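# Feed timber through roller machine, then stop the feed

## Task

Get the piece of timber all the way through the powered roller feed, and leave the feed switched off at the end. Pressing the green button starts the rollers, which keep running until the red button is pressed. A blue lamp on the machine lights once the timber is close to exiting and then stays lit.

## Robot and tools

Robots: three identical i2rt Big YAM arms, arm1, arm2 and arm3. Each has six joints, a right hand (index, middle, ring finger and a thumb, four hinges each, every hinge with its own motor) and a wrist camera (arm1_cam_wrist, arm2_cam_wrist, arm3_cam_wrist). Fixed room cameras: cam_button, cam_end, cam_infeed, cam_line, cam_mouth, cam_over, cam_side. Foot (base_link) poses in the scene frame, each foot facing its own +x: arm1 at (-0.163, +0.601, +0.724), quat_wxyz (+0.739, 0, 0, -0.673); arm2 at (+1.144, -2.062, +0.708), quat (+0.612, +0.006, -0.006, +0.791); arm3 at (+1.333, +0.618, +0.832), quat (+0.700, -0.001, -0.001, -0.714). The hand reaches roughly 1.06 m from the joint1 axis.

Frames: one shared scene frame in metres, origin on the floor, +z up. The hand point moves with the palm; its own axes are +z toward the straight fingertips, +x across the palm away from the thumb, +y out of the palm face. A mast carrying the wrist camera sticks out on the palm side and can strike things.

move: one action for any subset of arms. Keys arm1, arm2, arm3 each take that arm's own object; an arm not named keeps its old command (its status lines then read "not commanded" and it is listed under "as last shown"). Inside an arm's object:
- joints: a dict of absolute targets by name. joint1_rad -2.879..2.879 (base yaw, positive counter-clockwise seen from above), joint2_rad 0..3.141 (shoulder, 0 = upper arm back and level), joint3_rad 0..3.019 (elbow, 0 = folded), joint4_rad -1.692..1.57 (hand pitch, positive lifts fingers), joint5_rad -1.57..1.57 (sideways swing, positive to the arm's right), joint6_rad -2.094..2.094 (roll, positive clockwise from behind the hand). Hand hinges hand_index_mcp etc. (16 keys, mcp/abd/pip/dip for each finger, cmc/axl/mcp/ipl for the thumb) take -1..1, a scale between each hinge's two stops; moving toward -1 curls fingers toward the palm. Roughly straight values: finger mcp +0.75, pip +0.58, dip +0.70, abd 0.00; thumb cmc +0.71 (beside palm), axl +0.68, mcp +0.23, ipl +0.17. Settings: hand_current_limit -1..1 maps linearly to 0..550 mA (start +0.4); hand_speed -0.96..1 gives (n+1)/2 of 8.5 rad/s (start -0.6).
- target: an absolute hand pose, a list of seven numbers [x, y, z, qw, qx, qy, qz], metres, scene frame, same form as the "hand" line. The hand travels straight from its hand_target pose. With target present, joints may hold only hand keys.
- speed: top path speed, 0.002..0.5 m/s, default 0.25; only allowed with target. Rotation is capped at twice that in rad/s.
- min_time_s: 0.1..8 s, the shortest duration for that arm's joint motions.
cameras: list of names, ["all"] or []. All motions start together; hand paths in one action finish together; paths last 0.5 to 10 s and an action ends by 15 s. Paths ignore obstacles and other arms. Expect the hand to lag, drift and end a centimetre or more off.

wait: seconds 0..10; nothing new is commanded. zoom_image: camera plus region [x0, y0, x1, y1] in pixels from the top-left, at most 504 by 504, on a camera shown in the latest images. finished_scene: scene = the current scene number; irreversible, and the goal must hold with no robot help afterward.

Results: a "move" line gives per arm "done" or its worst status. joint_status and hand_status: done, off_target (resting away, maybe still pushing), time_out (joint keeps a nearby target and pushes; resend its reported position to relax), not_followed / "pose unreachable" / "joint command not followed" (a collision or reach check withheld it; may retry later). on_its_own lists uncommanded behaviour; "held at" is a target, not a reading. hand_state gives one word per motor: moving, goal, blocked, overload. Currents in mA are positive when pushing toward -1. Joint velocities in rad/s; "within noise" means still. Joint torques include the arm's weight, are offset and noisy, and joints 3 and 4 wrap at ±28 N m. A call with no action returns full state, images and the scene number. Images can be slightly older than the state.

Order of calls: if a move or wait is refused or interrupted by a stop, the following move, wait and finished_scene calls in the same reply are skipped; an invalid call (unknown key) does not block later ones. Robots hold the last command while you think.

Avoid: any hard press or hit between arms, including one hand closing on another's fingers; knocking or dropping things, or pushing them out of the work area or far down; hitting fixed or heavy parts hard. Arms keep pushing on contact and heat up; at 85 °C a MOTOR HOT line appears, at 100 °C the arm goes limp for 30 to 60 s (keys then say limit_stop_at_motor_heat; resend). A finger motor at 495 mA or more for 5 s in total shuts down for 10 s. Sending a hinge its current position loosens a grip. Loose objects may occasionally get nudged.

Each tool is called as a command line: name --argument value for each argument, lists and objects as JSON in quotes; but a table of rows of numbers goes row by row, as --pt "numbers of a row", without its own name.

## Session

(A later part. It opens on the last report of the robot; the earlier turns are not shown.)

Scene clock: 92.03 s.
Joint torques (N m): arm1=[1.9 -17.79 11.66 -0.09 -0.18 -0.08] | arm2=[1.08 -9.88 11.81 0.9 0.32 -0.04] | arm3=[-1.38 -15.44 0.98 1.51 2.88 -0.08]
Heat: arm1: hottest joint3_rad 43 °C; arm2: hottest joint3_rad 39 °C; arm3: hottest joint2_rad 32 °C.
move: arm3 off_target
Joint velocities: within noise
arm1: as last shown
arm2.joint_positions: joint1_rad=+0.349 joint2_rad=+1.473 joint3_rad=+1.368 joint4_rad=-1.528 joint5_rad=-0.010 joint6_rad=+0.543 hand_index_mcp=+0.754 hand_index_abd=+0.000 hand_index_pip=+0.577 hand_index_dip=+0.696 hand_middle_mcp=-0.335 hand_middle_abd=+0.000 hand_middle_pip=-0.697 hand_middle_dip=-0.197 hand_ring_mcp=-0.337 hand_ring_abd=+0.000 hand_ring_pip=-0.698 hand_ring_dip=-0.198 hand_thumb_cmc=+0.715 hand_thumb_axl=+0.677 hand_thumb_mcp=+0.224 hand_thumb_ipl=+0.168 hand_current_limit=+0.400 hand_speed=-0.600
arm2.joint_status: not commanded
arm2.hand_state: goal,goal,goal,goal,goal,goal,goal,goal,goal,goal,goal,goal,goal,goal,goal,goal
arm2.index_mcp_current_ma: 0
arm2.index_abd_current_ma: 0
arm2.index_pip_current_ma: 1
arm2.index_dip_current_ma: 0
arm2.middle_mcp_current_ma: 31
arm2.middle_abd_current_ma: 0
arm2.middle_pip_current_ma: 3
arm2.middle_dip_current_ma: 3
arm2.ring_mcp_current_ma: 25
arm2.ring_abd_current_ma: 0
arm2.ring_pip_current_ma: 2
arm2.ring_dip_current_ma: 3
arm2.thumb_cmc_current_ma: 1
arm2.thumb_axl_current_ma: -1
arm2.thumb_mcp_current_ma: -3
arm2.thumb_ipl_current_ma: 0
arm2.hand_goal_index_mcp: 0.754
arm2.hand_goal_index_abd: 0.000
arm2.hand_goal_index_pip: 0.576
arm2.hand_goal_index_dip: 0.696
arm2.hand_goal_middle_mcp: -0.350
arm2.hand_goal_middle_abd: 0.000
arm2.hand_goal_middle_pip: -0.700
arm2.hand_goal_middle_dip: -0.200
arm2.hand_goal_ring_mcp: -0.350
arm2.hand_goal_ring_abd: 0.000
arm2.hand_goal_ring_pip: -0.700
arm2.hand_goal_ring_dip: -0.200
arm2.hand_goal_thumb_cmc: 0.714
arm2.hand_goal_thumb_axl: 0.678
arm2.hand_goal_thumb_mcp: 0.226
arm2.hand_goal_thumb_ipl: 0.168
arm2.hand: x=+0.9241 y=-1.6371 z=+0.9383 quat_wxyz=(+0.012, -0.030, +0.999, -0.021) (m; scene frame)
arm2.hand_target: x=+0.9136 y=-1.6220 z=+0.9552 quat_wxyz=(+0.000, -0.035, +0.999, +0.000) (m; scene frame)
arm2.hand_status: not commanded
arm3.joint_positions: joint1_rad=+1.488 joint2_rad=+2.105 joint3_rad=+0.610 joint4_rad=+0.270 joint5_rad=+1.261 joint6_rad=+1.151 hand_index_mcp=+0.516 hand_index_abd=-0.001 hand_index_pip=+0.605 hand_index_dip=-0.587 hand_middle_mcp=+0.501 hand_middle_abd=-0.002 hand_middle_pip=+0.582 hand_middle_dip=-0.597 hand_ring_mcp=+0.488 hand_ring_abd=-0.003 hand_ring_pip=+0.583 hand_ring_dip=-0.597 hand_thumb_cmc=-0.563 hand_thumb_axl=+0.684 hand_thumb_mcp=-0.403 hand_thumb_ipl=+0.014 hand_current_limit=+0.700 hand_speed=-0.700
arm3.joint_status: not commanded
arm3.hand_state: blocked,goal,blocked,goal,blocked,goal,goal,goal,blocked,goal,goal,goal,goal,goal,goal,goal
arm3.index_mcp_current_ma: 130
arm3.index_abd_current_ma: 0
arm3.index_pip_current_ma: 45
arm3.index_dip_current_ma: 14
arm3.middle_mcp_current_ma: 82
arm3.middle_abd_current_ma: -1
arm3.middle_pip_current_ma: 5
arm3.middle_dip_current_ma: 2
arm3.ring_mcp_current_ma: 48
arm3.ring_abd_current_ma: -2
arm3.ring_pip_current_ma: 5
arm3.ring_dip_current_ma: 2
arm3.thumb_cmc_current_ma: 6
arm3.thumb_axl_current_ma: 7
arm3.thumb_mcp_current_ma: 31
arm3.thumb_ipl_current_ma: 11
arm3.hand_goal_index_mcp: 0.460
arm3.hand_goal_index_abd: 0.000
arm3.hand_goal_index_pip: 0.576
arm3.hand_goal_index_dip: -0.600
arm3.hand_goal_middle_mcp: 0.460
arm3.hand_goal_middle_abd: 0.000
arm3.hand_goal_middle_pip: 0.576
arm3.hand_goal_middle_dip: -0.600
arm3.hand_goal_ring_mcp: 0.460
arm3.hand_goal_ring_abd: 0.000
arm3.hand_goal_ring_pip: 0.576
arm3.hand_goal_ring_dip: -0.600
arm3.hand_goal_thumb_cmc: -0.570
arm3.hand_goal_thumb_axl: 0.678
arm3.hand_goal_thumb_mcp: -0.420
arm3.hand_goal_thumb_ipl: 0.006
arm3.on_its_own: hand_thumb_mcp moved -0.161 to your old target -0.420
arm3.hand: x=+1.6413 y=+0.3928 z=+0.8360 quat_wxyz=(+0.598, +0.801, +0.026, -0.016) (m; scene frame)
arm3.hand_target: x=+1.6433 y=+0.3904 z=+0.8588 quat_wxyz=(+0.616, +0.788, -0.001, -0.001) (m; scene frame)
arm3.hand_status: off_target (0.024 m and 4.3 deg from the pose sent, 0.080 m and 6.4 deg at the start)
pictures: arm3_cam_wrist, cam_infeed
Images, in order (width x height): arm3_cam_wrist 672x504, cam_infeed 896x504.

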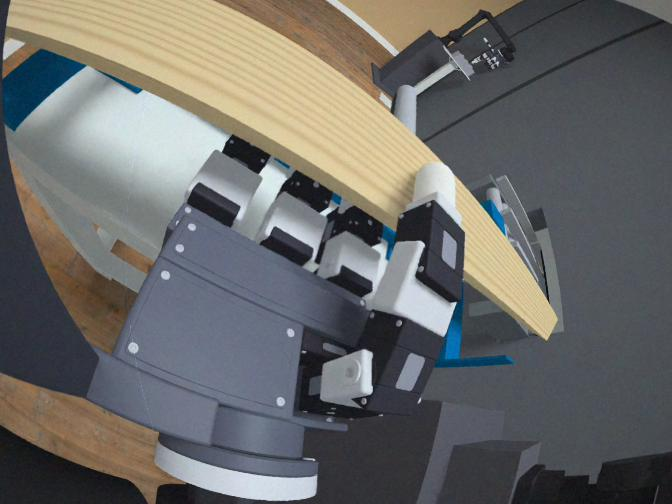

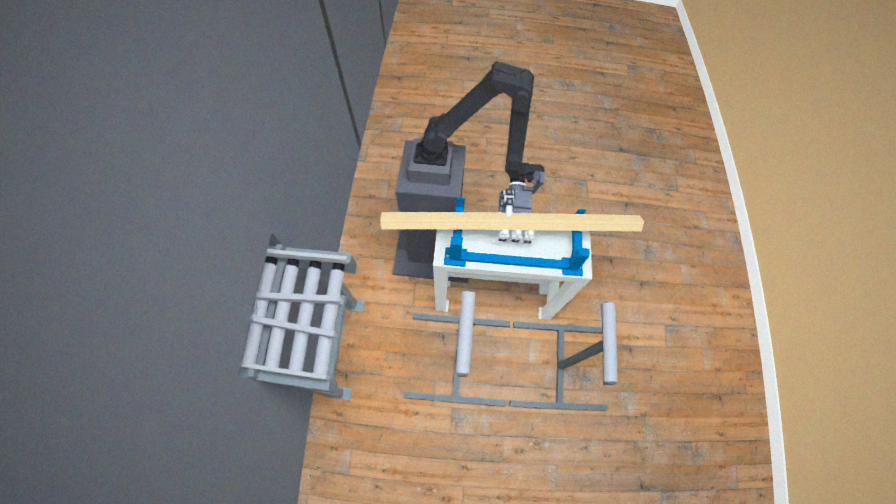

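zoom_image --camera "arm3_cam_wrist" --region '[150, 80, 600, 420]'

move --cameras '["cam_line", "cam_infeed"]'

Scaled by 1.120 from the camera's 672x504 image, which has a finer 960x720 frame.

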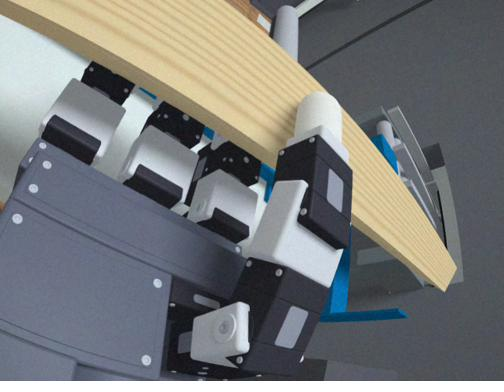

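Scene clock: 100.27 s.
Joint torques (N m): arm1=[1.73 -17.85 11.63 -0.08 -0.17 -0.08] | arm2=[1.2 -9.82 11.81 0.9 0.32 -0.04] | arm3=[-1.03 -15.91 1.05 1.44 2.89 -0.06]
Heat: arm1: hottest joint3_rad 43 °C; arm2: hottest joint3_rad 40 °C; arm3: hottest joint5_rad 34 °C.
Joint velocities: within noise
arm1.joint_positions: joint1_rad=+0.042 joint2_rad=+1.852 joint3_rad=+1.845 joint4_rad=-1.586 joint5_rad=+0.004 joint6_rad=+0.161 hand_index_mcp=+0.754 hand_index_abd=+0.000 hand_index_pip=+0.577 hand_index_dip=+0.696 hand_middle_mcp=+0.754 hand_middle_abd=+0.001 hand_middle_pip=+0.577 hand_middle_dip=+0.696 hand_ring_mcp=+0.754 hand_ring_abd=+0.000 hand_ring_pip=+0.577 hand_ring_dip=+0.696 hand_thumb_cmc=-0.568 hand_thumb_axl=+0.677 hand_thumb_mcp=+0.110 hand_thumb_ipl=-0.533 hand_current_limit=+0.600 hand_speed=-0.600
arm1.joint_status: not commanded
arm1.hand_state: goal,goal,goal,goal,goal,goal,goal,goal,goal,goal,goal,goal,goal,goal,goal,goal
arm1.index_mcp_current_ma: 0
arm1.index_abd_current_ma: 0
arm1.index_pip_current_ma: 0
arm1.index_dip_current_ma: 0
arm1.middle_mcp_current_ma: 0
arm1.middle_abd_current_ma: 0
arm1.middle_pip_current_ma: 0
arm1.middle_dip_current_ma: 0
arm1.ring_mcp_current_ma: 0
arm1.ring_abd_current_ma: 0
arm1.ring_pip_current_ma: 0
arm1.ring_dip_current_ma: 0
arm1.thumb_cmc_current_ma: 0
arm1.thumb_axl_current_ma: 0
arm1.thumb_mcp_current_ma: 0
arm1.thumb_ipl_current_ma: 0
arm1.hand_goal_index_mcp: 0.754
arm1.hand_goal_index_abd: 0.000
arm1.hand_goal_index_pip: 0.576
arm1.hand_goal_index_dip: 0.696
arm1.hand_goal_middle_mcp: 0.754
arm1.hand_goal_middle_abd: 0.000
arm1.hand_goal_middle_pip: 0.576
arm1.hand_goal_middle_dip: 0.696
arm1.hand_goal_ring_mcp: 0.754
arm1.hand_goal_ring_abd: 0.000
arm1.hand_goal_ring_pip: 0.576
arm1.hand_goal_ring_dip: 0.696
arm1.hand_goal_thumb_cmc: -0.570
arm1.hand_goal_thumb_axl: 0.678
arm1.hand_goal_thumb_mcp: 0.112
arm1.hand_goal_thumb_ipl: -0.534
arm1.hand: x=-0.1124 y=-0.0468 z=+0.9477 quat_wxyz=(-0.011, +1.000, -0.013, -0.004) (m; scene frame)
arm1.hand_target: x=-0.1001 y=-0.0571 z=+0.9600 quat_wxyz=(+0.000, +1.000, +0.000, +0.000) (m; scene frame)
arm1.hand_status: not commanded
arm2.joint_positions: joint1_rad=+0.349 joint2_rad=+1.473 joint3_rad=+1.368 joint4_rad=-1.528 joint5_rad=-0.010 joint6_rad=+0.543 hand_index_mcp=+0.754 hand_index_abd=+0.000 hand_index_pip=+0.577 hand_index_dip=+0.696 hand_middle_mcp=-0.335 hand_middle_abd=+0.000 hand_middle_pip=-0.697 hand_middle_dip=-0.197 hand_ring_mcp=-0.337 hand_ring_abd=+0.000 hand_ring_pip=-0.698 hand_ring_dip=-0.198 hand_thumb_cmc=+0.715 hand_thumb_axl=+0.677 hand_thumb_mcp=+0.224 hand_thumb_ipl=+0.168 hand_current_limit=+0.400 hand_speed=-0.600
arm2.joint_status: not commanded
arm2.hand_state: goal,goal,goal,goal,goal,goal,goal,goal,goal,goal,goal,goal,goal,goal,goal,goal
arm2.index_mcp_current_ma: 0
arm2.index_abd_current_ma: 0
arm2.index_pip_current_ma: 1
arm2.index_dip_current_ma: 0
arm2.middle_mcp_current_ma: 31
arm2.middle_abd_current_ma: 0
arm2.middle_pip_current_ma: 3
arm2.middle_dip_current_ma: 3
arm2.ring_mcp_current_ma: 25
arm2.ring_abd_current_ma: 0
arm2.ring_pip_current_ma: 2
arm2.ring_dip_current_ma: 3
arm2.thumb_cmc_current_ma: 1
arm2.thumb_axl_current_ma: -1
arm2.thumb_mcp_current_ma: -3
arm2.thumb_ipl_current_ma: 0
arm2.hand_goal_index_mcp: 0.754
arm2.hand_goal_index_abd: 0.000
arm2.hand_goal_index_pip: 0.576
arm2.hand_goal_index_dip: 0.696
arm2.hand_goal_middle_mcp: -0.350
arm2.hand_goal_middle_abd: 0.000
arm2.hand_goal_middle_pip: -0.700
arm2.hand_goal_middle_dip: -0.200
arm2.hand_goal_ring_mcp: -0.350
arm2.hand_goal_ring_abd: 0.000
arm2.hand_goal_ring_pip: -0.700
arm2.hand_goal_ring_dip: -0.200
arm2.hand_goal_thumb_cmc: 0.714
arm2.hand_goal_thumb_axl: 0.678
arm2.hand_goal_thumb_mcp: 0.226
arm2.hand_goal_thumb_ipl: 0.168
arm2.hand: x=+0.9241 y=-1.6371 z=+0.9383 quat_wxyz=(+0.012, -0.030, +0.999, -0.021) (m; scene frame)
arm2.hand_target: x=+0.9136 y=-1.6220 z=+0.9552 quat_wxyz=(+0.000, -0.035, +0.999, +0.000) (m; scene frame)
arm2.hand_status: not commanded
arm3.joint_positions: joint1_rad=+1.488 joint2_rad=+2.105 joint3_rad=+0.610 joint4_rad=+0.271 joint5_rad=+1.261 joint6_rad=+1.150 hand_index_mcp=+0.516 hand_index_abd=-0.001 hand_index_pip=+0.605 hand_index_dip=-0.587 hand_middle_mcp=+0.501 hand_middle_abd=-0.002 hand_middle_pip=+0.582 hand_middle_dip=-0.597 hand_ring_mcp=+0.488 hand_ring_abd=-0.003 hand_ring_pip=+0.583 hand_ring_dip=-0.597 hand_thumb_cmc=-0.563 hand_thumb_axl=+0.684 hand_thumb_mcp=-0.403 hand_thumb_ipl=+0.014 hand_current_limit=+0.700 hand_speed=-0.700
arm3.joint_status: not commanded
arm3.hand_state: blocked,goal,blocked,goal,blocked,goal,goal,goal,blocked,goal,goal,goal,goal,goal,goal,goal
arm3.index_mcp_current_ma: 130
arm3.index_abd_current_ma: 0
arm3.index_pip_current_ma: 45
arm3.index_dip_current_ma: 14
arm3.middle_mcp_current_ma: 82
arm3.middle_abd_current_ma: -1
arm3.middle_pip_current_ma: 5
arm3.middle_dip_current_ma: 2
arm3.ring_mcp_current_ma: 48
arm3.ring_abd_current_ma: -2
arm3.ring_pip_current_ma: 5
arm3.ring_dip_current_ma: 2
arm3.thumb_cmc_current_ma: 6
arm3.thumb_axl_current_ma: 7
arm3.thumb_mcp_current_ma: 31
arm3.thumb_ipl_current_ma: 11
arm3.hand_goal_index_mcp: 0.460
arm3.hand_goal_index_abd: 0.000
arm3.hand_goal_index_pip: 0.576
arm3.hand_goal_index_dip: -0.600
arm3.hand_goal_middle_mcp: 0.460
arm3.hand_goal_middle_abd: 0.000
arm3.hand_goal_middle_pip: 0.576
arm3.hand_goal_middle_dip: -0.600
arm3.hand_goal_ring_mcp: 0.460
arm3.hand_goal_ring_abd: 0.000
arm3.hand_goal_ring_pip: 0.576
arm3.hand_goal_ring_dip: -0.600
arm3.hand_goal_thumb_cmc: -0.570
arm3.hand_goal_thumb_axl: 0.678
arm3.hand_goal_thumb_mcp: -0.420
arm3.hand_goal_thumb_ipl: 0.006
arm3.hand: x=+1.6414 y=+0.3928 z=+0.8360 quat_wxyz=(+0.598, +0.801, +0.026, -0.016) (m; scene frame)
arm3.hand_target: x=+1.6433 y=+0.3904 z=+0.8588 quat_wxyz=(+0.616, +0.788, -0.001, -0.001) (m; scene frame)
arm3.hand_status: off_target (0.024 m and 4.3 deg from the pose sent, 0.080 m and 6.4 deg at the start)
pictures: cam_infeed, cam_line
Images, in order (width x height): cam_infeed 896x504, cam_line 896x504.

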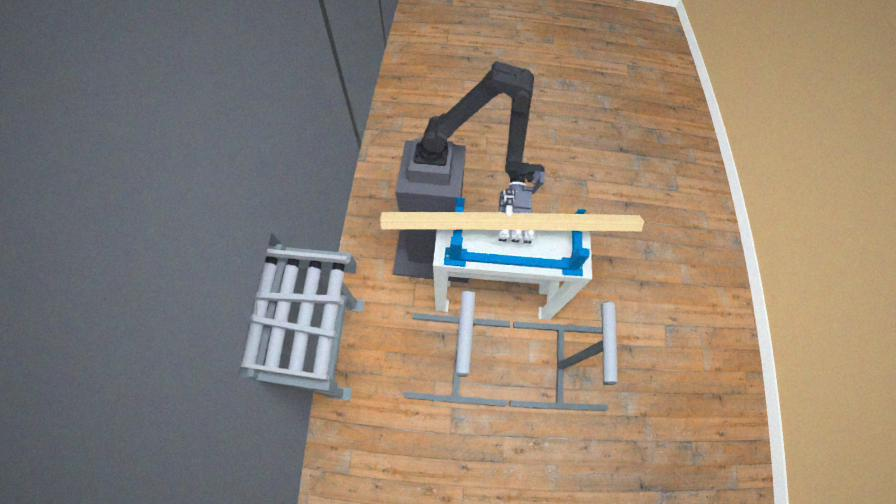

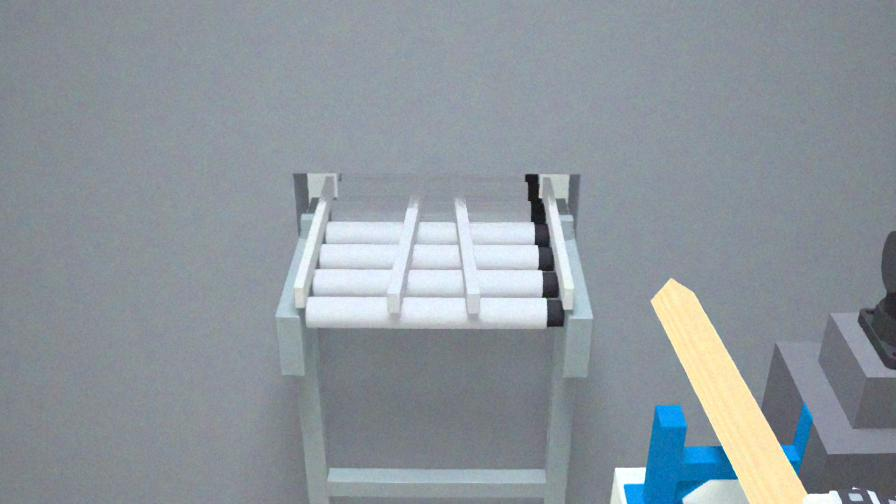

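zoom_image --camera "cam_line" --region '[620, 260, 896, 504]'

zoom_image --camera "cam_infeed" --region '[370, 160, 660, 280]'

Scaled by 1.826 from the camera's 896x504 image, which has a finer 1280x720 frame.

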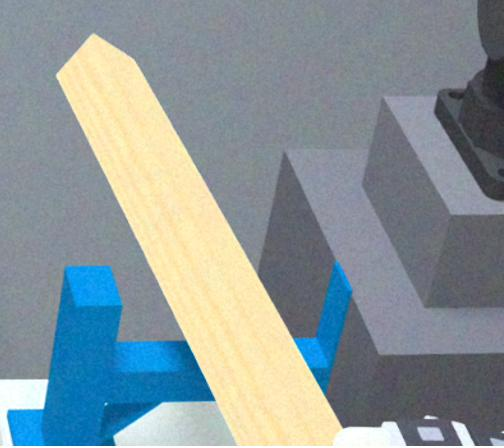

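Scaled by 1.738 from the camera's 896x504 image, which has a finer 1280x720 frame.

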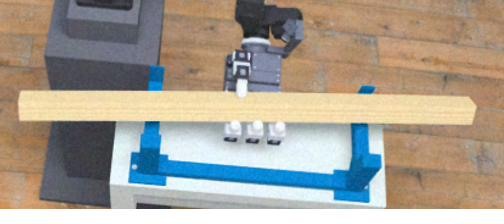

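move --arm3 '{"joints": {"hand_thumb_mcp": -0.56}}' --cameras '["arm3_cam_wrist", "cam_line"]'

Scene clock: 158.13 s.
Joint torques (N m): arm1=[2.08 -17.67 11.66 -0.09 -0.17 -0.07] | arm2=[1.08 -9.82 11.82 0.9 0.32 -0.04] | arm3=[-1.44 -15.68 1.01 1.43 2.88 -0.08]
Heat: arm1: hottest joint3_rad 44 °C; arm2: hottest joint3_rad 41 °C; arm3: hottest joint5_rad 44 °C.
move: arm3 off_target
Joint velocities: within noise
arm1, arm2: as last shown
arm3.joint_positions: joint1_rad=+1.488 joint2_rad=+2.105 joint3_rad=+0.610 joint4_rad=+0.271 joint5_rad=+1.261 joint6_rad=+1.149 hand_index_mcp=+0.516 hand_index_abd=-0.001 hand_index_pip=+0.605 hand_index_dip=-0.587 hand_middle_mcp=+0.501 hand_middle_abd=-0.002 hand_middle_pip=+0.582 hand_middle_dip=-0.597 hand_ring_mcp=+0.488 hand_ring_abd=-0.003 hand_ring_pip=+0.583 hand_ring_dip=-0.597 hand_thumb_cmc=-0.563 hand_thumb_axl=+0.684 hand_thumb_mcp=-0.419 hand_thumb_ipl=+0.031 hand_current_limit=+0.700 hand_speed=-0.700
arm3.joint_status: hand_thumb_mcp off_target (ended at -0.419, target -0.560)
arm3.hand_state: blocked,goal,blocked,goal,blocked,goal,goal,goal,blocked,goal,goal,goal,goal,goal,blocked,blocked
arm3.index_mcp_current_ma: 131
arm3.index_abd_current_ma: 0
arm3.index_pip_current_ma: 45
arm3.index_dip_current_ma: 14
arm3.middle_mcp_current_ma: 84
arm3.middle_abd_current_ma: -1
arm3.middle_pip_current_ma: 5
arm3.middle_dip_current_ma: 2
arm3.ring_mcp_current_ma: 48
arm3.ring_abd_current_ma: -2
arm3.ring_pip_current_ma: 5
arm3.ring_dip_current_ma: 2
arm3.thumb_cmc_current_ma: 6
arm3.thumb_axl_current_ma: 7
arm3.thumb_mcp_current_ma: 467
arm3.thumb_ipl_current_ma: 57
arm3.hand_goal_index_mcp: 0.460
arm3.hand_goal_index_abd: 0.000
arm3.hand_goal_index_pip: 0.576
arm3.hand_goal_index_dip: -0.600
arm3.hand_goal_middle_mcp: 0.460
arm3.hand_goal_middle_abd: 0.000
arm3.hand_goal_middle_pip: 0.576
arm3.hand_goal_middle_dip: -0.600
arm3.hand_goal_ring_mcp: 0.460
arm3.hand_goal_ring_abd: 0.000
arm3.hand_goal_ring_pip: 0.576
arm3.hand_goal_ring_dip: -0.600
arm3.hand_goal_thumb_cmc: -0.570
arm3.hand_goal_thumb_axl: 0.678
arm3.hand_goal_thumb_mcp: -0.560
arm3.hand_goal_thumb_ipl: 0.006
arm3.hand: x=+1.6415 y=+0.3928 z=+0.8360 quat_wxyz=(+0.598, +0.801, +0.026, -0.017) (m; scene frame)
arm3.hand_target: x=+1.6433 y=+0.3904 z=+0.8589 quat_wxyz=(+0.616, +0.788, -0.001, -0.001) (m; scene frame)
arm3.hand_status: not commanded
pictures: arm3_cam_wrist, cam_line
Images, in order (width x height): arm3_cam_wrist 672x504, cam_line 896x504.

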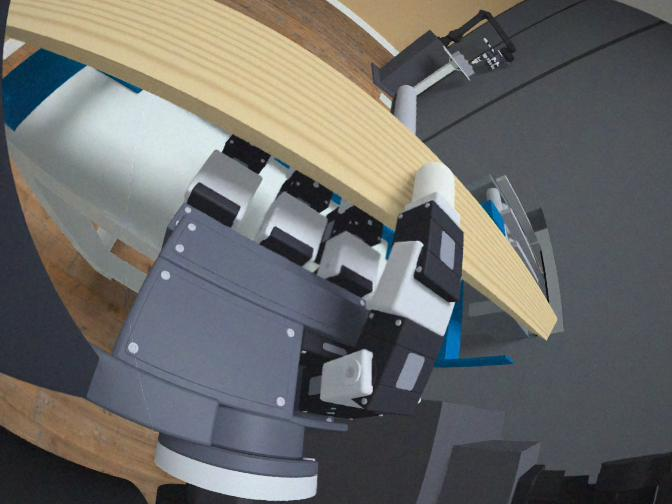

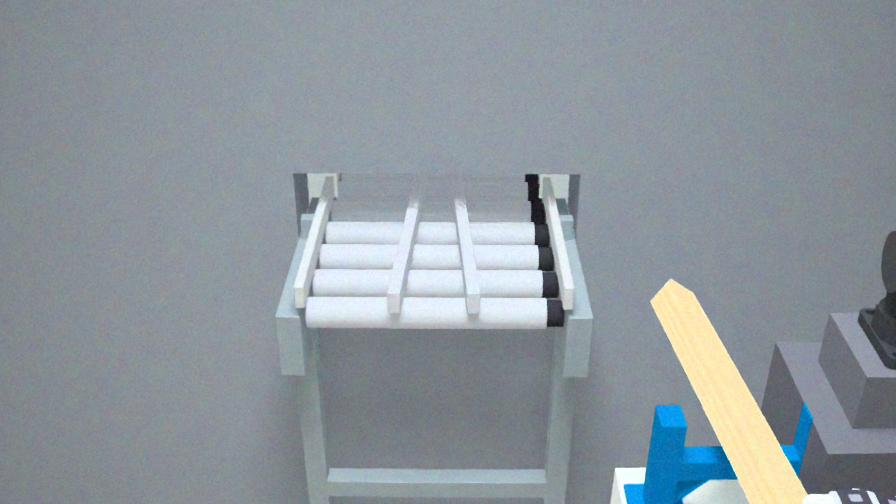

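move --arm3 '{"target": [1.644, 0.385, 0.95, 0.6088, 0.7934, 0, 0], "speed": 0.12}'

move --arm3 '{"target": [1.63, 0.17, 1.0, 0.6088, 0.7934, 0, 0], "speed": 0.15}' --cameras '["arm3_cam_wrist", "cam_line"]'

Scene clock: 163.30 s.
Joint torques (N m): arm1=[1.85 -17.61 11.64 -0.1 -0.17 -0.06] | arm2=[1.2 -9.82 11.79 0.91 0.32 -0.04] | arm3=[-1.14 -13.98 5.08 0.76 2.72 0.14]
Heat: arm1: hottest joint3_rad 44 °C; arm2: hottest joint3_rad 41 °C; arm3: hottest joint5_rad 44 °C.
move: arm3 off_target
Joint velocities: within noise
arm1, arm2: as last shown
arm3.joint_positions: joint1_rad=+1.474 joint2_rad=+1.765 joint3_rad=+0.560 joint4_rad=+0.008 joint5_rad=+1.244 joint6_rad=+1.107 hand_index_mcp=+0.517 hand_index_abd=-0.001 hand_index_pip=+0.605 hand_index_dip=-0.587 hand_middle_mcp=+0.502 hand_middle_abd=-0.002 hand_middle_pip=+0.582 hand_middle_dip=-0.597 hand_ring_mcp=+0.488 hand_ring_abd=-0.003 hand_ring_pip=+0.583 hand_ring_dip=-0.597 hand_thumb_cmc=-0.563 hand_thumb_axl=+0.685 hand_thumb_mcp=-0.420 hand_thumb_ipl=+0.032 hand_current_limit=+0.700 hand_speed=-0.700
arm3.joint_status: not commanded
arm3.hand_state: blocked,goal,blocked,goal,blocked,goal,goal,goal,blocked,goal,goal,goal,goal,goal,blocked,blocked
arm3.index_mcp_current_ma: 136
arm3.index_abd_current_ma: 0
arm3.index_pip_current_ma: 45
arm3.index_dip_current_ma: 14
arm3.middle_mcp_current_ma: 87
arm3.middle_abd_current_ma: -1
arm3.middle_pip_current_ma: 5
arm3.middle_dip_current_ma: 2
arm3.ring_mcp_current_ma: 48
arm3.ring_abd_current_ma: -2
arm3.ring_pip_current_ma: 5
arm3.ring_dip_current_ma: 2
arm3.thumb_cmc_current_ma: 6
arm3.thumb_axl_current_ma: 7
arm3.thumb_mcp_current_ma: 467
arm3.thumb_ipl_current_ma: 60
arm3.hand_goal_index_mcp: 0.460
arm3.hand_goal_index_abd: 0.000
arm3.hand_goal_index_pip: 0.576
arm3.hand_goal_index_dip: -0.600
arm3.hand_goal_middle_mcp: 0.460
arm3.hand_goal_middle_abd: 0.000
arm3.hand_goal_middle_pip: 0.576
arm3.hand_goal_middle_dip: -0.600
arm3.hand_goal_ring_mcp: 0.460
arm3.hand_goal_ring_abd: 0.000
arm3.hand_goal_ring_pip: 0.576
arm3.hand_goal_ring_dip: -0.600
arm3.hand_goal_thumb_cmc: -0.570
arm3.hand_goal_thumb_axl: 0.678
arm3.hand_goal_thumb_mcp: -0.560
arm3.hand_goal_thumb_ipl: 0.006
arm3.hand: x=+1.6403 y=+0.3881 z=+0.9260 quat_wxyz=(+0.593, +0.804, +0.031, -0.019) (m; scene frame)
arm3.hand_target: x=+1.6433 y=+0.3852 z=+0.9492 quat_wxyz=(+0.609, +0.793, +0.000, +0.000) (m; scene frame)
arm3.hand_status: off_target (0.025 m and 4.7 deg from the pose sent, 0.114 m and 3.8 deg at the start)
pictures: none

Scene clock: 165.77 s.
Joint torques (N m): arm1=[1.73 -17.67 11.6 -0.13 -0.17 -0.08] | arm2=[1.14 -9.82 11.81 0.9 0.32 -0.04] | arm3=[-1.14 -14.04 10.13 3.64 1.19 0.02]
Heat: arm1: hottest joint3_rad 44 °C; arm2: hottest joint3_rad 41 °C; arm3: hottest joint5_rad 43 °C.
move: arm3 off_target
Joint velocities: within noise
arm1, arm2: as last shown
arm3.joint_positions: joint1_rad=+0.922 joint2_rad=+1.766 joint3_rad=+0.616 joint4_rad=+0.588 joint5_rad=+0.837 joint6_rad=+0.323 hand_index_mcp=+0.518 hand_index_abd=+0.000 hand_index_pip=+0.605 hand_index_dip=-0.587 hand_middle_mcp=+0.502 hand_middle_abd=-0.002 hand_middle_pip=+0.582 hand_middle_dip=-0.597 hand_ring_mcp=+0.488 hand_ring_abd=-0.003 hand_ring_pip=+0.583 hand_ring_dip=-0.597 hand_thumb_cmc=-0.565 hand_thumb_axl=+0.684 hand_thumb_mcp=-0.425 hand_thumb_ipl=+0.032 hand_current_limit=+0.700 hand_speed=-0.700
arm3.joint_status: not commanded
arm3.hand_state: blocked,goal,blocked,goal,blocked,goal,goal,goal,blocked,goal,goal,goal,goal,goal,blocked,blocked
arm3.index_mcp_current_ma: 139
arm3.index_abd_current_ma: 0
arm3.index_pip_current_ma: 45
arm3.index_dip_current_ma: 14
arm3.middle_mcp_current_ma: 87
arm3.middle_abd_current_ma: -1
arm3.middle_pip_current_ma: 5
arm3.middle_dip_current_ma: 2
arm3.ring_mcp_current_ma: 48
arm3.ring_abd_current_ma: -1
arm3.ring_pip_current_ma: 5
arm3.ring_dip_current_ma: 2
arm3.thumb_cmc_current_ma: 4
arm3.thumb_axl_current_ma: 6
arm3.thumb_mcp_current_ma: 467
arm3.thumb_ipl_current_ma: 61
arm3.hand_goal_index_mcp: 0.460
arm3.hand_goal_index_abd: 0.000
arm3.hand_goal_index_pip: 0.576
arm3.hand_goal_index_dip: -0.600
arm3.hand_goal_middle_mcp: 0.460
arm3.hand_goal_middle_abd: 0.000
arm3.hand_goal_middle_pip: 0.576
arm3.hand_goal_middle_dip: -0.600
arm3.hand_goal_ring_mcp: 0.460
arm3.hand_goal_ring_abd: 0.000
arm3.hand_goal_ring_pip: 0.576
arm3.hand_goal_ring_dip: -0.600
arm3.hand_goal_thumb_cmc: -0.570
arm3.hand_goal_thumb_axl: 0.678
arm3.hand_goal_thumb_mcp: -0.560
arm3.hand_goal_thumb_ipl: 0.006
arm3.hand: x=+1.6151 y=+0.1886 z=+0.9526 quat_wxyz=(+0.567, +0.822, +0.040, -0.038) (m; scene frame)
arm3.hand_target: x=+1.6272 y=+0.1730 z=+0.9997 quat_wxyz=(+0.608, +0.794, +0.000, +0.000) (m; scene frame)
arm3.hand_status: off_target (0.053 m and 8.6 deg from the pose sent, 0.231 m and 4.8 deg at the start)
pictures: arm3_cam_wrist, cam_line
Images, in order (width x height): arm3_cam_wrist 672x504, cam_line 896x504.

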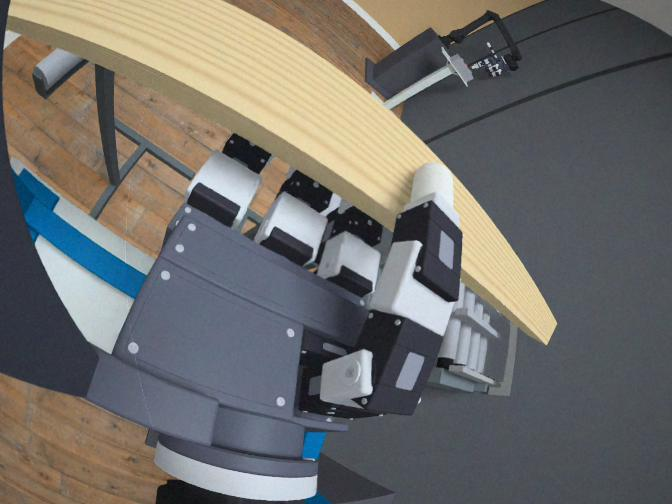

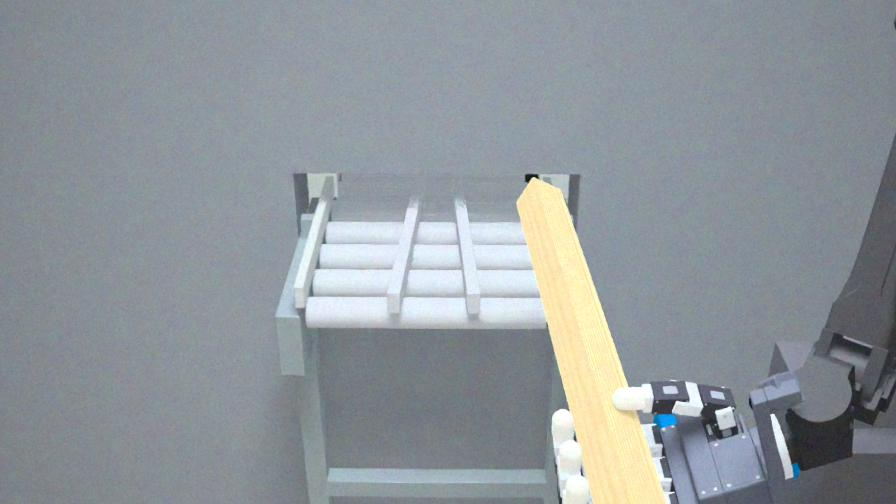

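zoom_image --camera "cam_line" --region '[490, 160, 720, 440]'

Scaled by 1.800 from the camera's 896x504 image, which has a finer 1280x720 frame.

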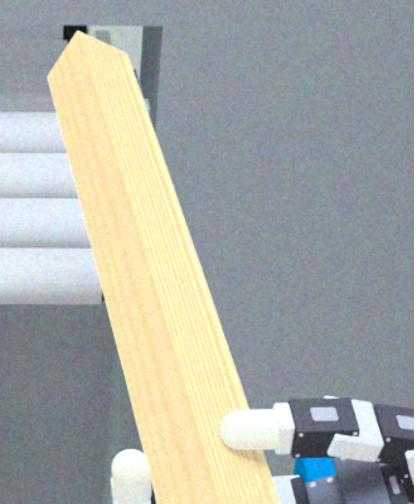

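move --arm3 '{"target": [1.37, -0.01, 1.0, 0.63, 0.776, 0, 0], "speed": 0.15}'

move --arm3 '{"target": [1.27, -0.02, 0.96, 0.64, 0.768, -0.018, 0.003], "speed": 0.1}' --cameras '["cam_line", "cam_infeed"]'

Scene clock: 175.97 s.
Joint torques (N m): arm1=[1.9 -17.73 11.66 -0.12 -0.16 -0.08] | arm2=[1.2 -9.82 11.79 0.9 0.32 -0.04] | arm3=[-0.85 -16.09 10.8 4.48 0.13 -0.05]
Heat: arm1: hottest joint3_rad 45 °C; arm2: hottest joint3_rad 41 °C; arm3: hottest joint5_rad 39 °C.
move: arm3 off_target
Joint velocities: within noise
arm1, arm2: as last shown
arm3.joint_positions: joint1_rad=+0.160 joint2_rad=+1.887 joint3_rad=+0.680 joint4_rad=+0.816 joint5_rad=+0.133 joint6_rad=+0.038 hand_index_mcp=+0.518 hand_index_abd=+0.000 hand_index_pip=+0.601 hand_index_dip=-0.588 hand_middle_mcp=+0.504 hand_middle_abd=+0.000 hand_middle_pip=+0.584 hand_middle_dip=-0.597 hand_ring_mcp=+0.488 hand_ring_abd=-0.003 hand_ring_pip=+0.583 hand_ring_dip=-0.597 hand_thumb_cmc=-0.565 hand_thumb_axl=+0.683 hand_thumb_mcp=-0.429 hand_thumb_ipl=+0.032 hand_current_limit=+0.700 hand_speed=-0.700
arm3.joint_status: not commanded
arm3.hand_state: blocked,goal,blocked,goal,blocked,goal,goal,goal,blocked,goal,goal,goal,goal,goal,blocked,blocked
arm3.index_mcp_current_ma: 140
arm3.index_abd_current_ma: 0
arm3.index_pip_current_ma: 36
arm3.index_dip_current_ma: 13
arm3.middle_mcp_current_ma: 93
arm3.middle_abd_current_ma: 0
arm3.middle_pip_current_ma: 7
arm3.middle_dip_current_ma: 2
arm3.ring_mcp_current_ma: 48
arm3.ring_abd_current_ma: -1
arm3.ring_pip_current_ma: 5
arm3.ring_dip_current_ma: 2
arm3.thumb_cmc_current_ma: 3
arm3.thumb_axl_current_ma: 5
arm3.thumb_mcp_current_ma: 468
arm3.thumb_ipl_current_ma: 62
arm3.hand_goal_index_mcp: 0.460
arm3.hand_goal_index_abd: 0.000
arm3.hand_goal_index_pip: 0.576
arm3.hand_goal_index_dip: -0.600
arm3.hand_goal_middle_mcp: 0.460
arm3.hand_goal_middle_abd: 0.000
arm3.hand_goal_middle_pip: 0.576
arm3.hand_goal_middle_dip: -0.600
arm3.hand_goal_ring_mcp: 0.460
arm3.hand_goal_ring_abd: 0.000
arm3.hand_goal_ring_pip: 0.576
arm3.hand_goal_ring_dip: -0.600
arm3.hand_goal_thumb_cmc: -0.570
arm3.hand_goal_thumb_axl: 0.678
arm3.hand_goal_thumb_mcp: -0.560
arm3.hand_goal_thumb_ipl: 0.006
arm3.hand: x=+1.3674 y=+0.0208 z=+0.9304 quat_wxyz=(+0.559, +0.829, +0.005, -0.006) (m; scene frame)
arm3.hand_target: x=+1.3692 y=-0.0029 z=+1.0001 quat_wxyz=(+0.630, +0.777, +0.000, +0.000) (m; scene frame)
arm3.hand_status: off_target (0.076 m and 10.3 deg from the pose sent, 0.319 m and 10.9 deg at the start)
pictures: none

Scene clock: 177.87 s.
Joint torques (N m): arm1=[1.79 -17.79 11.58 -0.12 -0.17 -0.07] | arm2=[1.2 -9.88 11.82 0.88 0.32 -0.04] | arm3=[-0.67 -17.32 9.4 4.88 -0.1 -0.05]
Heat: arm1: hottest joint3_rad 45 °C; arm2: hottest joint3_rad 41 °C; arm3: hottest joint5_rad 38 °C.
move: arm3 off_target
Joint velocities: within noise
arm1, arm2: as last shown
arm3.joint_positions: joint1_rad=-0.048 joint2_rad=+2.035 joint3_rad=+0.720 joint4_rad=+0.947 joint5_rad=-0.052 joint6_rad=+0.027 hand_index_mcp=+0.519 hand_index_abd=-0.001 hand_index_pip=+0.599 hand_index_dip=-0.589 hand_middle_mcp=+0.504 hand_middle_abd=+0.000 hand_middle_pip=+0.584 hand_middle_dip=-0.597 hand_ring_mcp=+0.489 hand_ring_abd=-0.002 hand_ring_pip=+0.583 hand_ring_dip=-0.597 hand_thumb_cmc=-0.566 hand_thumb_axl=+0.683 hand_thumb_mcp=-0.430 hand_thumb_ipl=+0.032 hand_current_limit=+0.700 hand_speed=-0.700
arm3.joint_status: not commanded
arm3.hand_state: blocked,goal,blocked,goal,blocked,goal,goal,goal,blocked,goal,goal,goal,goal,goal,blocked,blocked
arm3.index_mcp_current_ma: 140
arm3.index_abd_current_ma: 0
arm3.index_pip_current_ma: 32
arm3.index_dip_current_ma: 12
arm3.middle_mcp_current_ma: 93
arm3.middle_abd_current_ma: 0
arm3.middle_pip_current_ma: 7
arm3.middle_dip_current_ma: 2
arm3.ring_mcp_current_ma: 50
arm3.ring_abd_current_ma: -1
arm3.ring_pip_current_ma: 5
arm3.ring_dip_current_ma: 2
arm3.thumb_cmc_current_ma: 3
arm3.thumb_axl_current_ma: 4
arm3.thumb_mcp_current_ma: 467
arm3.thumb_ipl_current_ma: 62
arm3.hand_goal_index_mcp: 0.460
arm3.hand_goal_index_abd: 0.000
arm3.hand_goal_index_pip: 0.576
arm3.hand_goal_index_dip: -0.600
arm3.hand_goal_middle_mcp: 0.460
arm3.hand_goal_middle_abd: 0.000
arm3.hand_goal_middle_pip: 0.576
arm3.hand_goal_middle_dip: -0.600
arm3.hand_goal_ring_mcp: 0.460
arm3.hand_goal_ring_abd: 0.000
arm3.hand_goal_ring_pip: 0.576
arm3.hand_goal_ring_dip: -0.600
arm3.hand_goal_thumb_cmc: -0.570
arm3.hand_goal_thumb_axl: 0.678
arm3.hand_goal_thumb_mcp: -0.560
arm3.hand_goal_thumb_ipl: 0.006
arm3.hand: x=+1.2745 y=+0.0096 z=+0.8911 quat_wxyz=(+0.567, +0.824, -0.025, +0.009) (m; scene frame)
arm3.hand_target: x=+1.2704 y=-0.0134 z=+0.9597 quat_wxyz=(+0.639, +0.769, -0.018, +0.002) (m; scene frame)
arm3.hand_status: off_target (0.075 m and 10.6 deg from the pose sent, 0.110 m and 12.0 deg at the start)
pictures: cam_infeed, cam_line
Images, in order (width x height): cam_infeed 896x504, cam_line 896x504.

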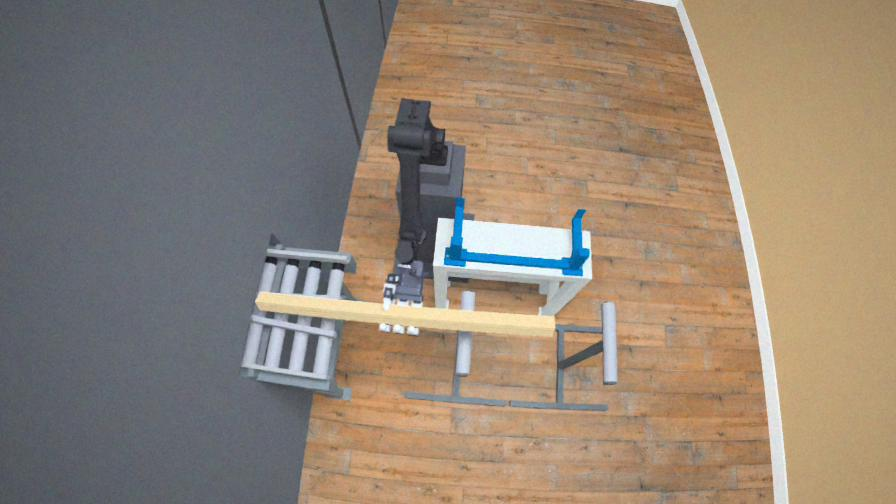

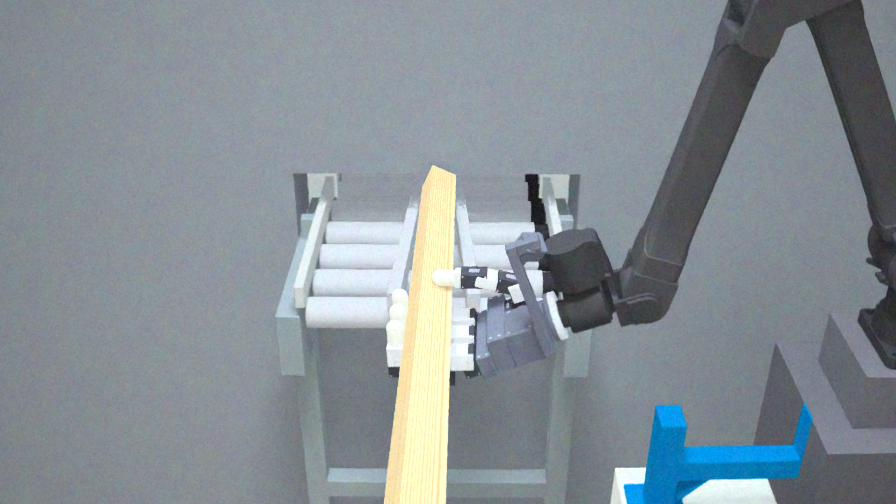

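move --arm3 '{"target": [1.272, -0.012, 0.90, 0.682, 0.731, -0.011, 0.009], "speed": 0.08}'

move --arm3 '{"target": [1.272, -0.008, 0.865, 0.69, 0.724, -0.010, 0.011], "speed": 0.06}' --cameras '["cam_line", "cam_infeed"]'

Scene clock: 188.37 s.
Joint torques (N m): arm1=[1.73 -17.73 11.62 -0.12 -0.17 -0.08] | arm2=[1.2 -9.82 11.79 0.9 0.32 -0.04] | arm3=[-1.03 -18.43 6.38 4.83 -0.16 -0.01]
Heat: arm1: hottest joint3_rad 45 °C; arm2: hottest joint3_rad 41 °C; arm3: hottest joint2_rad 36 °C.
move: arm3 off_target
Joint velocities: within noise
arm1, arm2: as last shown
arm3.joint_positions: joint1_rad=-0.048 joint2_rad=+2.307 joint3_rad=+0.798 joint4_rad=+1.268 joint5_rad=-0.072 joint6_rad=+0.027 hand_index_mcp=+0.519 hand_index_abd=-0.001 hand_index_pip=+0.599 hand_index_dip=-0.589 hand_middle_mcp=+0.504 hand_middle_abd=+0.000 hand_middle_pip=+0.584 hand_middle_dip=-0.597 hand_ring_mcp=+0.489 hand_ring_abd=-0.002 hand_ring_pip=+0.583 hand_ring_dip=-0.597 hand_thumb_cmc=-0.566 hand_thumb_axl=+0.683 hand_thumb_mcp=-0.430 hand_thumb_ipl=+0.032 hand_current_limit=+0.700 hand_speed=-0.700
arm3.joint_status: not commanded
arm3.hand_state: blocked,goal,blocked,goal,blocked,goal,goal,goal,blocked,goal,goal,goal,goal,goal,blocked,blocked
arm3.index_mcp_current_ma: 140
arm3.index_abd_current_ma: 0
arm3.index_pip_current_ma: 32
arm3.index_dip_current_ma: 12
arm3.middle_mcp_current_ma: 93
arm3.middle_abd_current_ma: 0
arm3.middle_pip_current_ma: 7
arm3.middle_dip_current_ma: 2
arm3.ring_mcp_current_ma: 50
arm3.ring_abd_current_ma: -1
arm3.ring_pip_current_ma: 5
arm3.ring_dip_current_ma: 2
arm3.thumb_cmc_current_ma: 3
arm3.thumb_axl_current_ma: 4
arm3.thumb_mcp_current_ma: 467
arm3.thumb_ipl_current_ma: 62
arm3.hand_goal_index_mcp: 0.460
arm3.hand_goal_index_abd: 0.000
arm3.hand_goal_index_pip: 0.576
arm3.hand_goal_index_dip: -0.600
arm3.hand_goal_middle_mcp: 0.460
arm3.hand_goal_middle_abd: 0.000
arm3.hand_goal_middle_pip: 0.576
arm3.hand_goal_middle_dip: -0.600
arm3.hand_goal_ring_mcp: 0.460
arm3.hand_goal_ring_abd: 0.000
arm3.hand_goal_ring_pip: 0.576
arm3.hand_goal_ring_dip: -0.600
arm3.hand_goal_thumb_cmc: -0.570
arm3.hand_goal_thumb_axl: 0.678
arm3.hand_goal_thumb_mcp: -0.560
arm3.hand_goal_thumb_ipl: 0.006
arm3.hand: x=+1.2779 y=+0.0081 z=+0.8401 quat_wxyz=(+0.618, +0.786, -0.015, +0.015) (m; scene frame)
arm3.hand_target: x=+1.2723 y=-0.0078 z=+0.8988 quat_wxyz=(+0.681, +0.732, -0.011, +0.008) (m; scene frame)
arm3.hand_status: off_target (0.063 m and 9.7 deg from the pose sent, 0.024 m and 17.0 deg at the start)
pictures: none

Scene clock: 189.73 s.
Joint torques (N m): arm1=[1.73 -17.79 11.62 -0.12 -0.19 -0.07] | arm2=[1.2 -9.88 11.82 0.9 0.32 -0.04] | arm3=[-1.26 -18.9 5.31 4.93 -0.13 0.03]
Heat: arm1: hottest joint3_rad 45 °C; arm2: hottest joint3_rad 41 °C; arm3: hottest joint2_rad 36 °C.
move: arm3 off_target
Joint velocities: within noise
arm1, arm2: as last shown
arm3.joint_positions: joint1_rad=-0.049 joint2_rad=+2.427 joint3_rad=+0.846 joint4_rad=+1.366 joint5_rad=-0.079 joint6_rad=+0.024 hand_index_mcp=+0.516 hand_index_abd=-0.001 hand_index_pip=+0.587 hand_index_dip=-0.596 hand_middle_mcp=+0.506 hand_middle_abd=+0.000 hand_middle_pip=+0.584 hand_middle_dip=-0.597 hand_ring_mcp=+0.497 hand_ring_abd=+0.000 hand_ring_pip=+0.583 hand_ring_dip=-0.597 hand_thumb_cmc=-0.567 hand_thumb_axl=+0.681 hand_thumb_mcp=-0.434 hand_thumb_ipl=+0.034 hand_current_limit=+0.700 hand_speed=-0.700
arm3.joint_status: not commanded
arm3.hand_state: blocked,goal,goal,goal,blocked,goal,goal,goal,blocked,goal,goal,goal,goal,goal,blocked,blocked
arm3.index_mcp_current_ma: 132
arm3.index_abd_current_ma: 0
arm3.index_pip_current_ma: 11
arm3.index_dip_current_ma: 3
arm3.middle_mcp_current_ma: 97
arm3.middle_abd_current_ma: 0
arm3.middle_pip_current_ma: 7
arm3.middle_dip_current_ma: 2
arm3.ring_mcp_current_ma: 72
arm3.ring_abd_current_ma: 0
arm3.ring_pip_current_ma: 5
arm3.ring_dip_current_ma: 2
arm3.thumb_cmc_current_ma: 2
arm3.thumb_axl_current_ma: 3
arm3.thumb_mcp_current_ma: 468
arm3.thumb_ipl_current_ma: 68
arm3.hand_goal_index_mcp: 0.460
arm3.hand_goal_index_abd: 0.000
arm3.hand_goal_index_pip: 0.576
arm3.hand_goal_index_dip: -0.600
arm3.hand_goal_middle_mcp: 0.460
arm3.hand_goal_middle_abd: 0.000
arm3.hand_goal_middle_pip: 0.576
arm3.hand_goal_middle_dip: -0.600
arm3.hand_goal_ring_mcp: 0.460
arm3.hand_goal_ring_abd: 0.000
arm3.hand_goal_ring_pip: 0.576
arm3.hand_goal_ring_dip: -0.600
arm3.hand_goal_thumb_cmc: -0.570
arm3.hand_goal_thumb_axl: 0.678
arm3.hand_goal_thumb_mcp: -0.560
arm3.hand_goal_thumb_ipl: 0.006
arm3.hand: x=+1.2792 y=+0.0102 z=+0.8079 quat_wxyz=(+0.628, +0.778, -0.011, +0.016) (m; scene frame)
arm3.hand_target: x=+1.2723 y=-0.0045 z=+0.8636 quat_wxyz=(+0.689, +0.724, -0.010, +0.011) (m; scene frame)
arm3.hand_status: off_target (0.060 m and 9.4 deg from the pose sent, 0.030 m and 10.9 deg at the start)
pictures: cam_infeed, cam_line
Images, in order (width x height): cam_infeed 896x504, cam_line 896x504.

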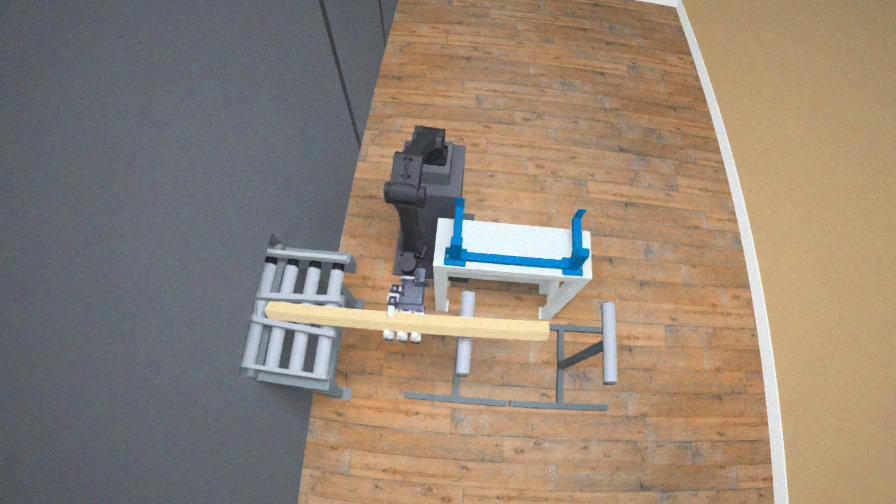

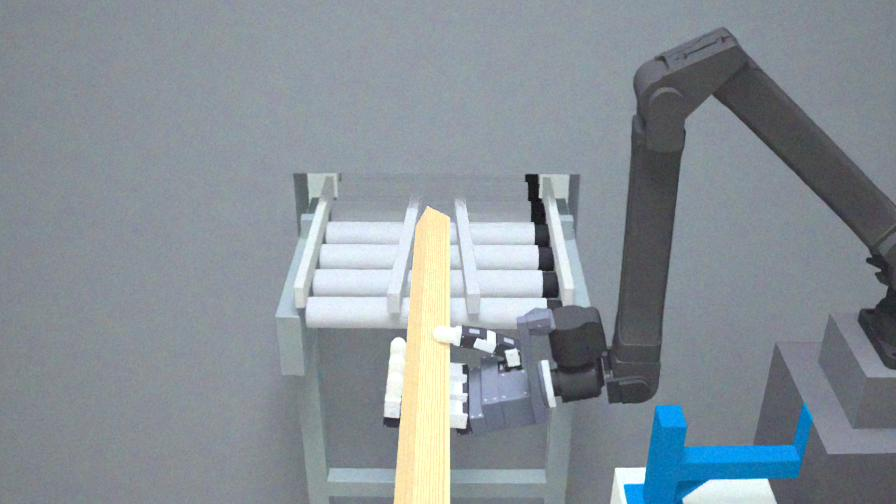

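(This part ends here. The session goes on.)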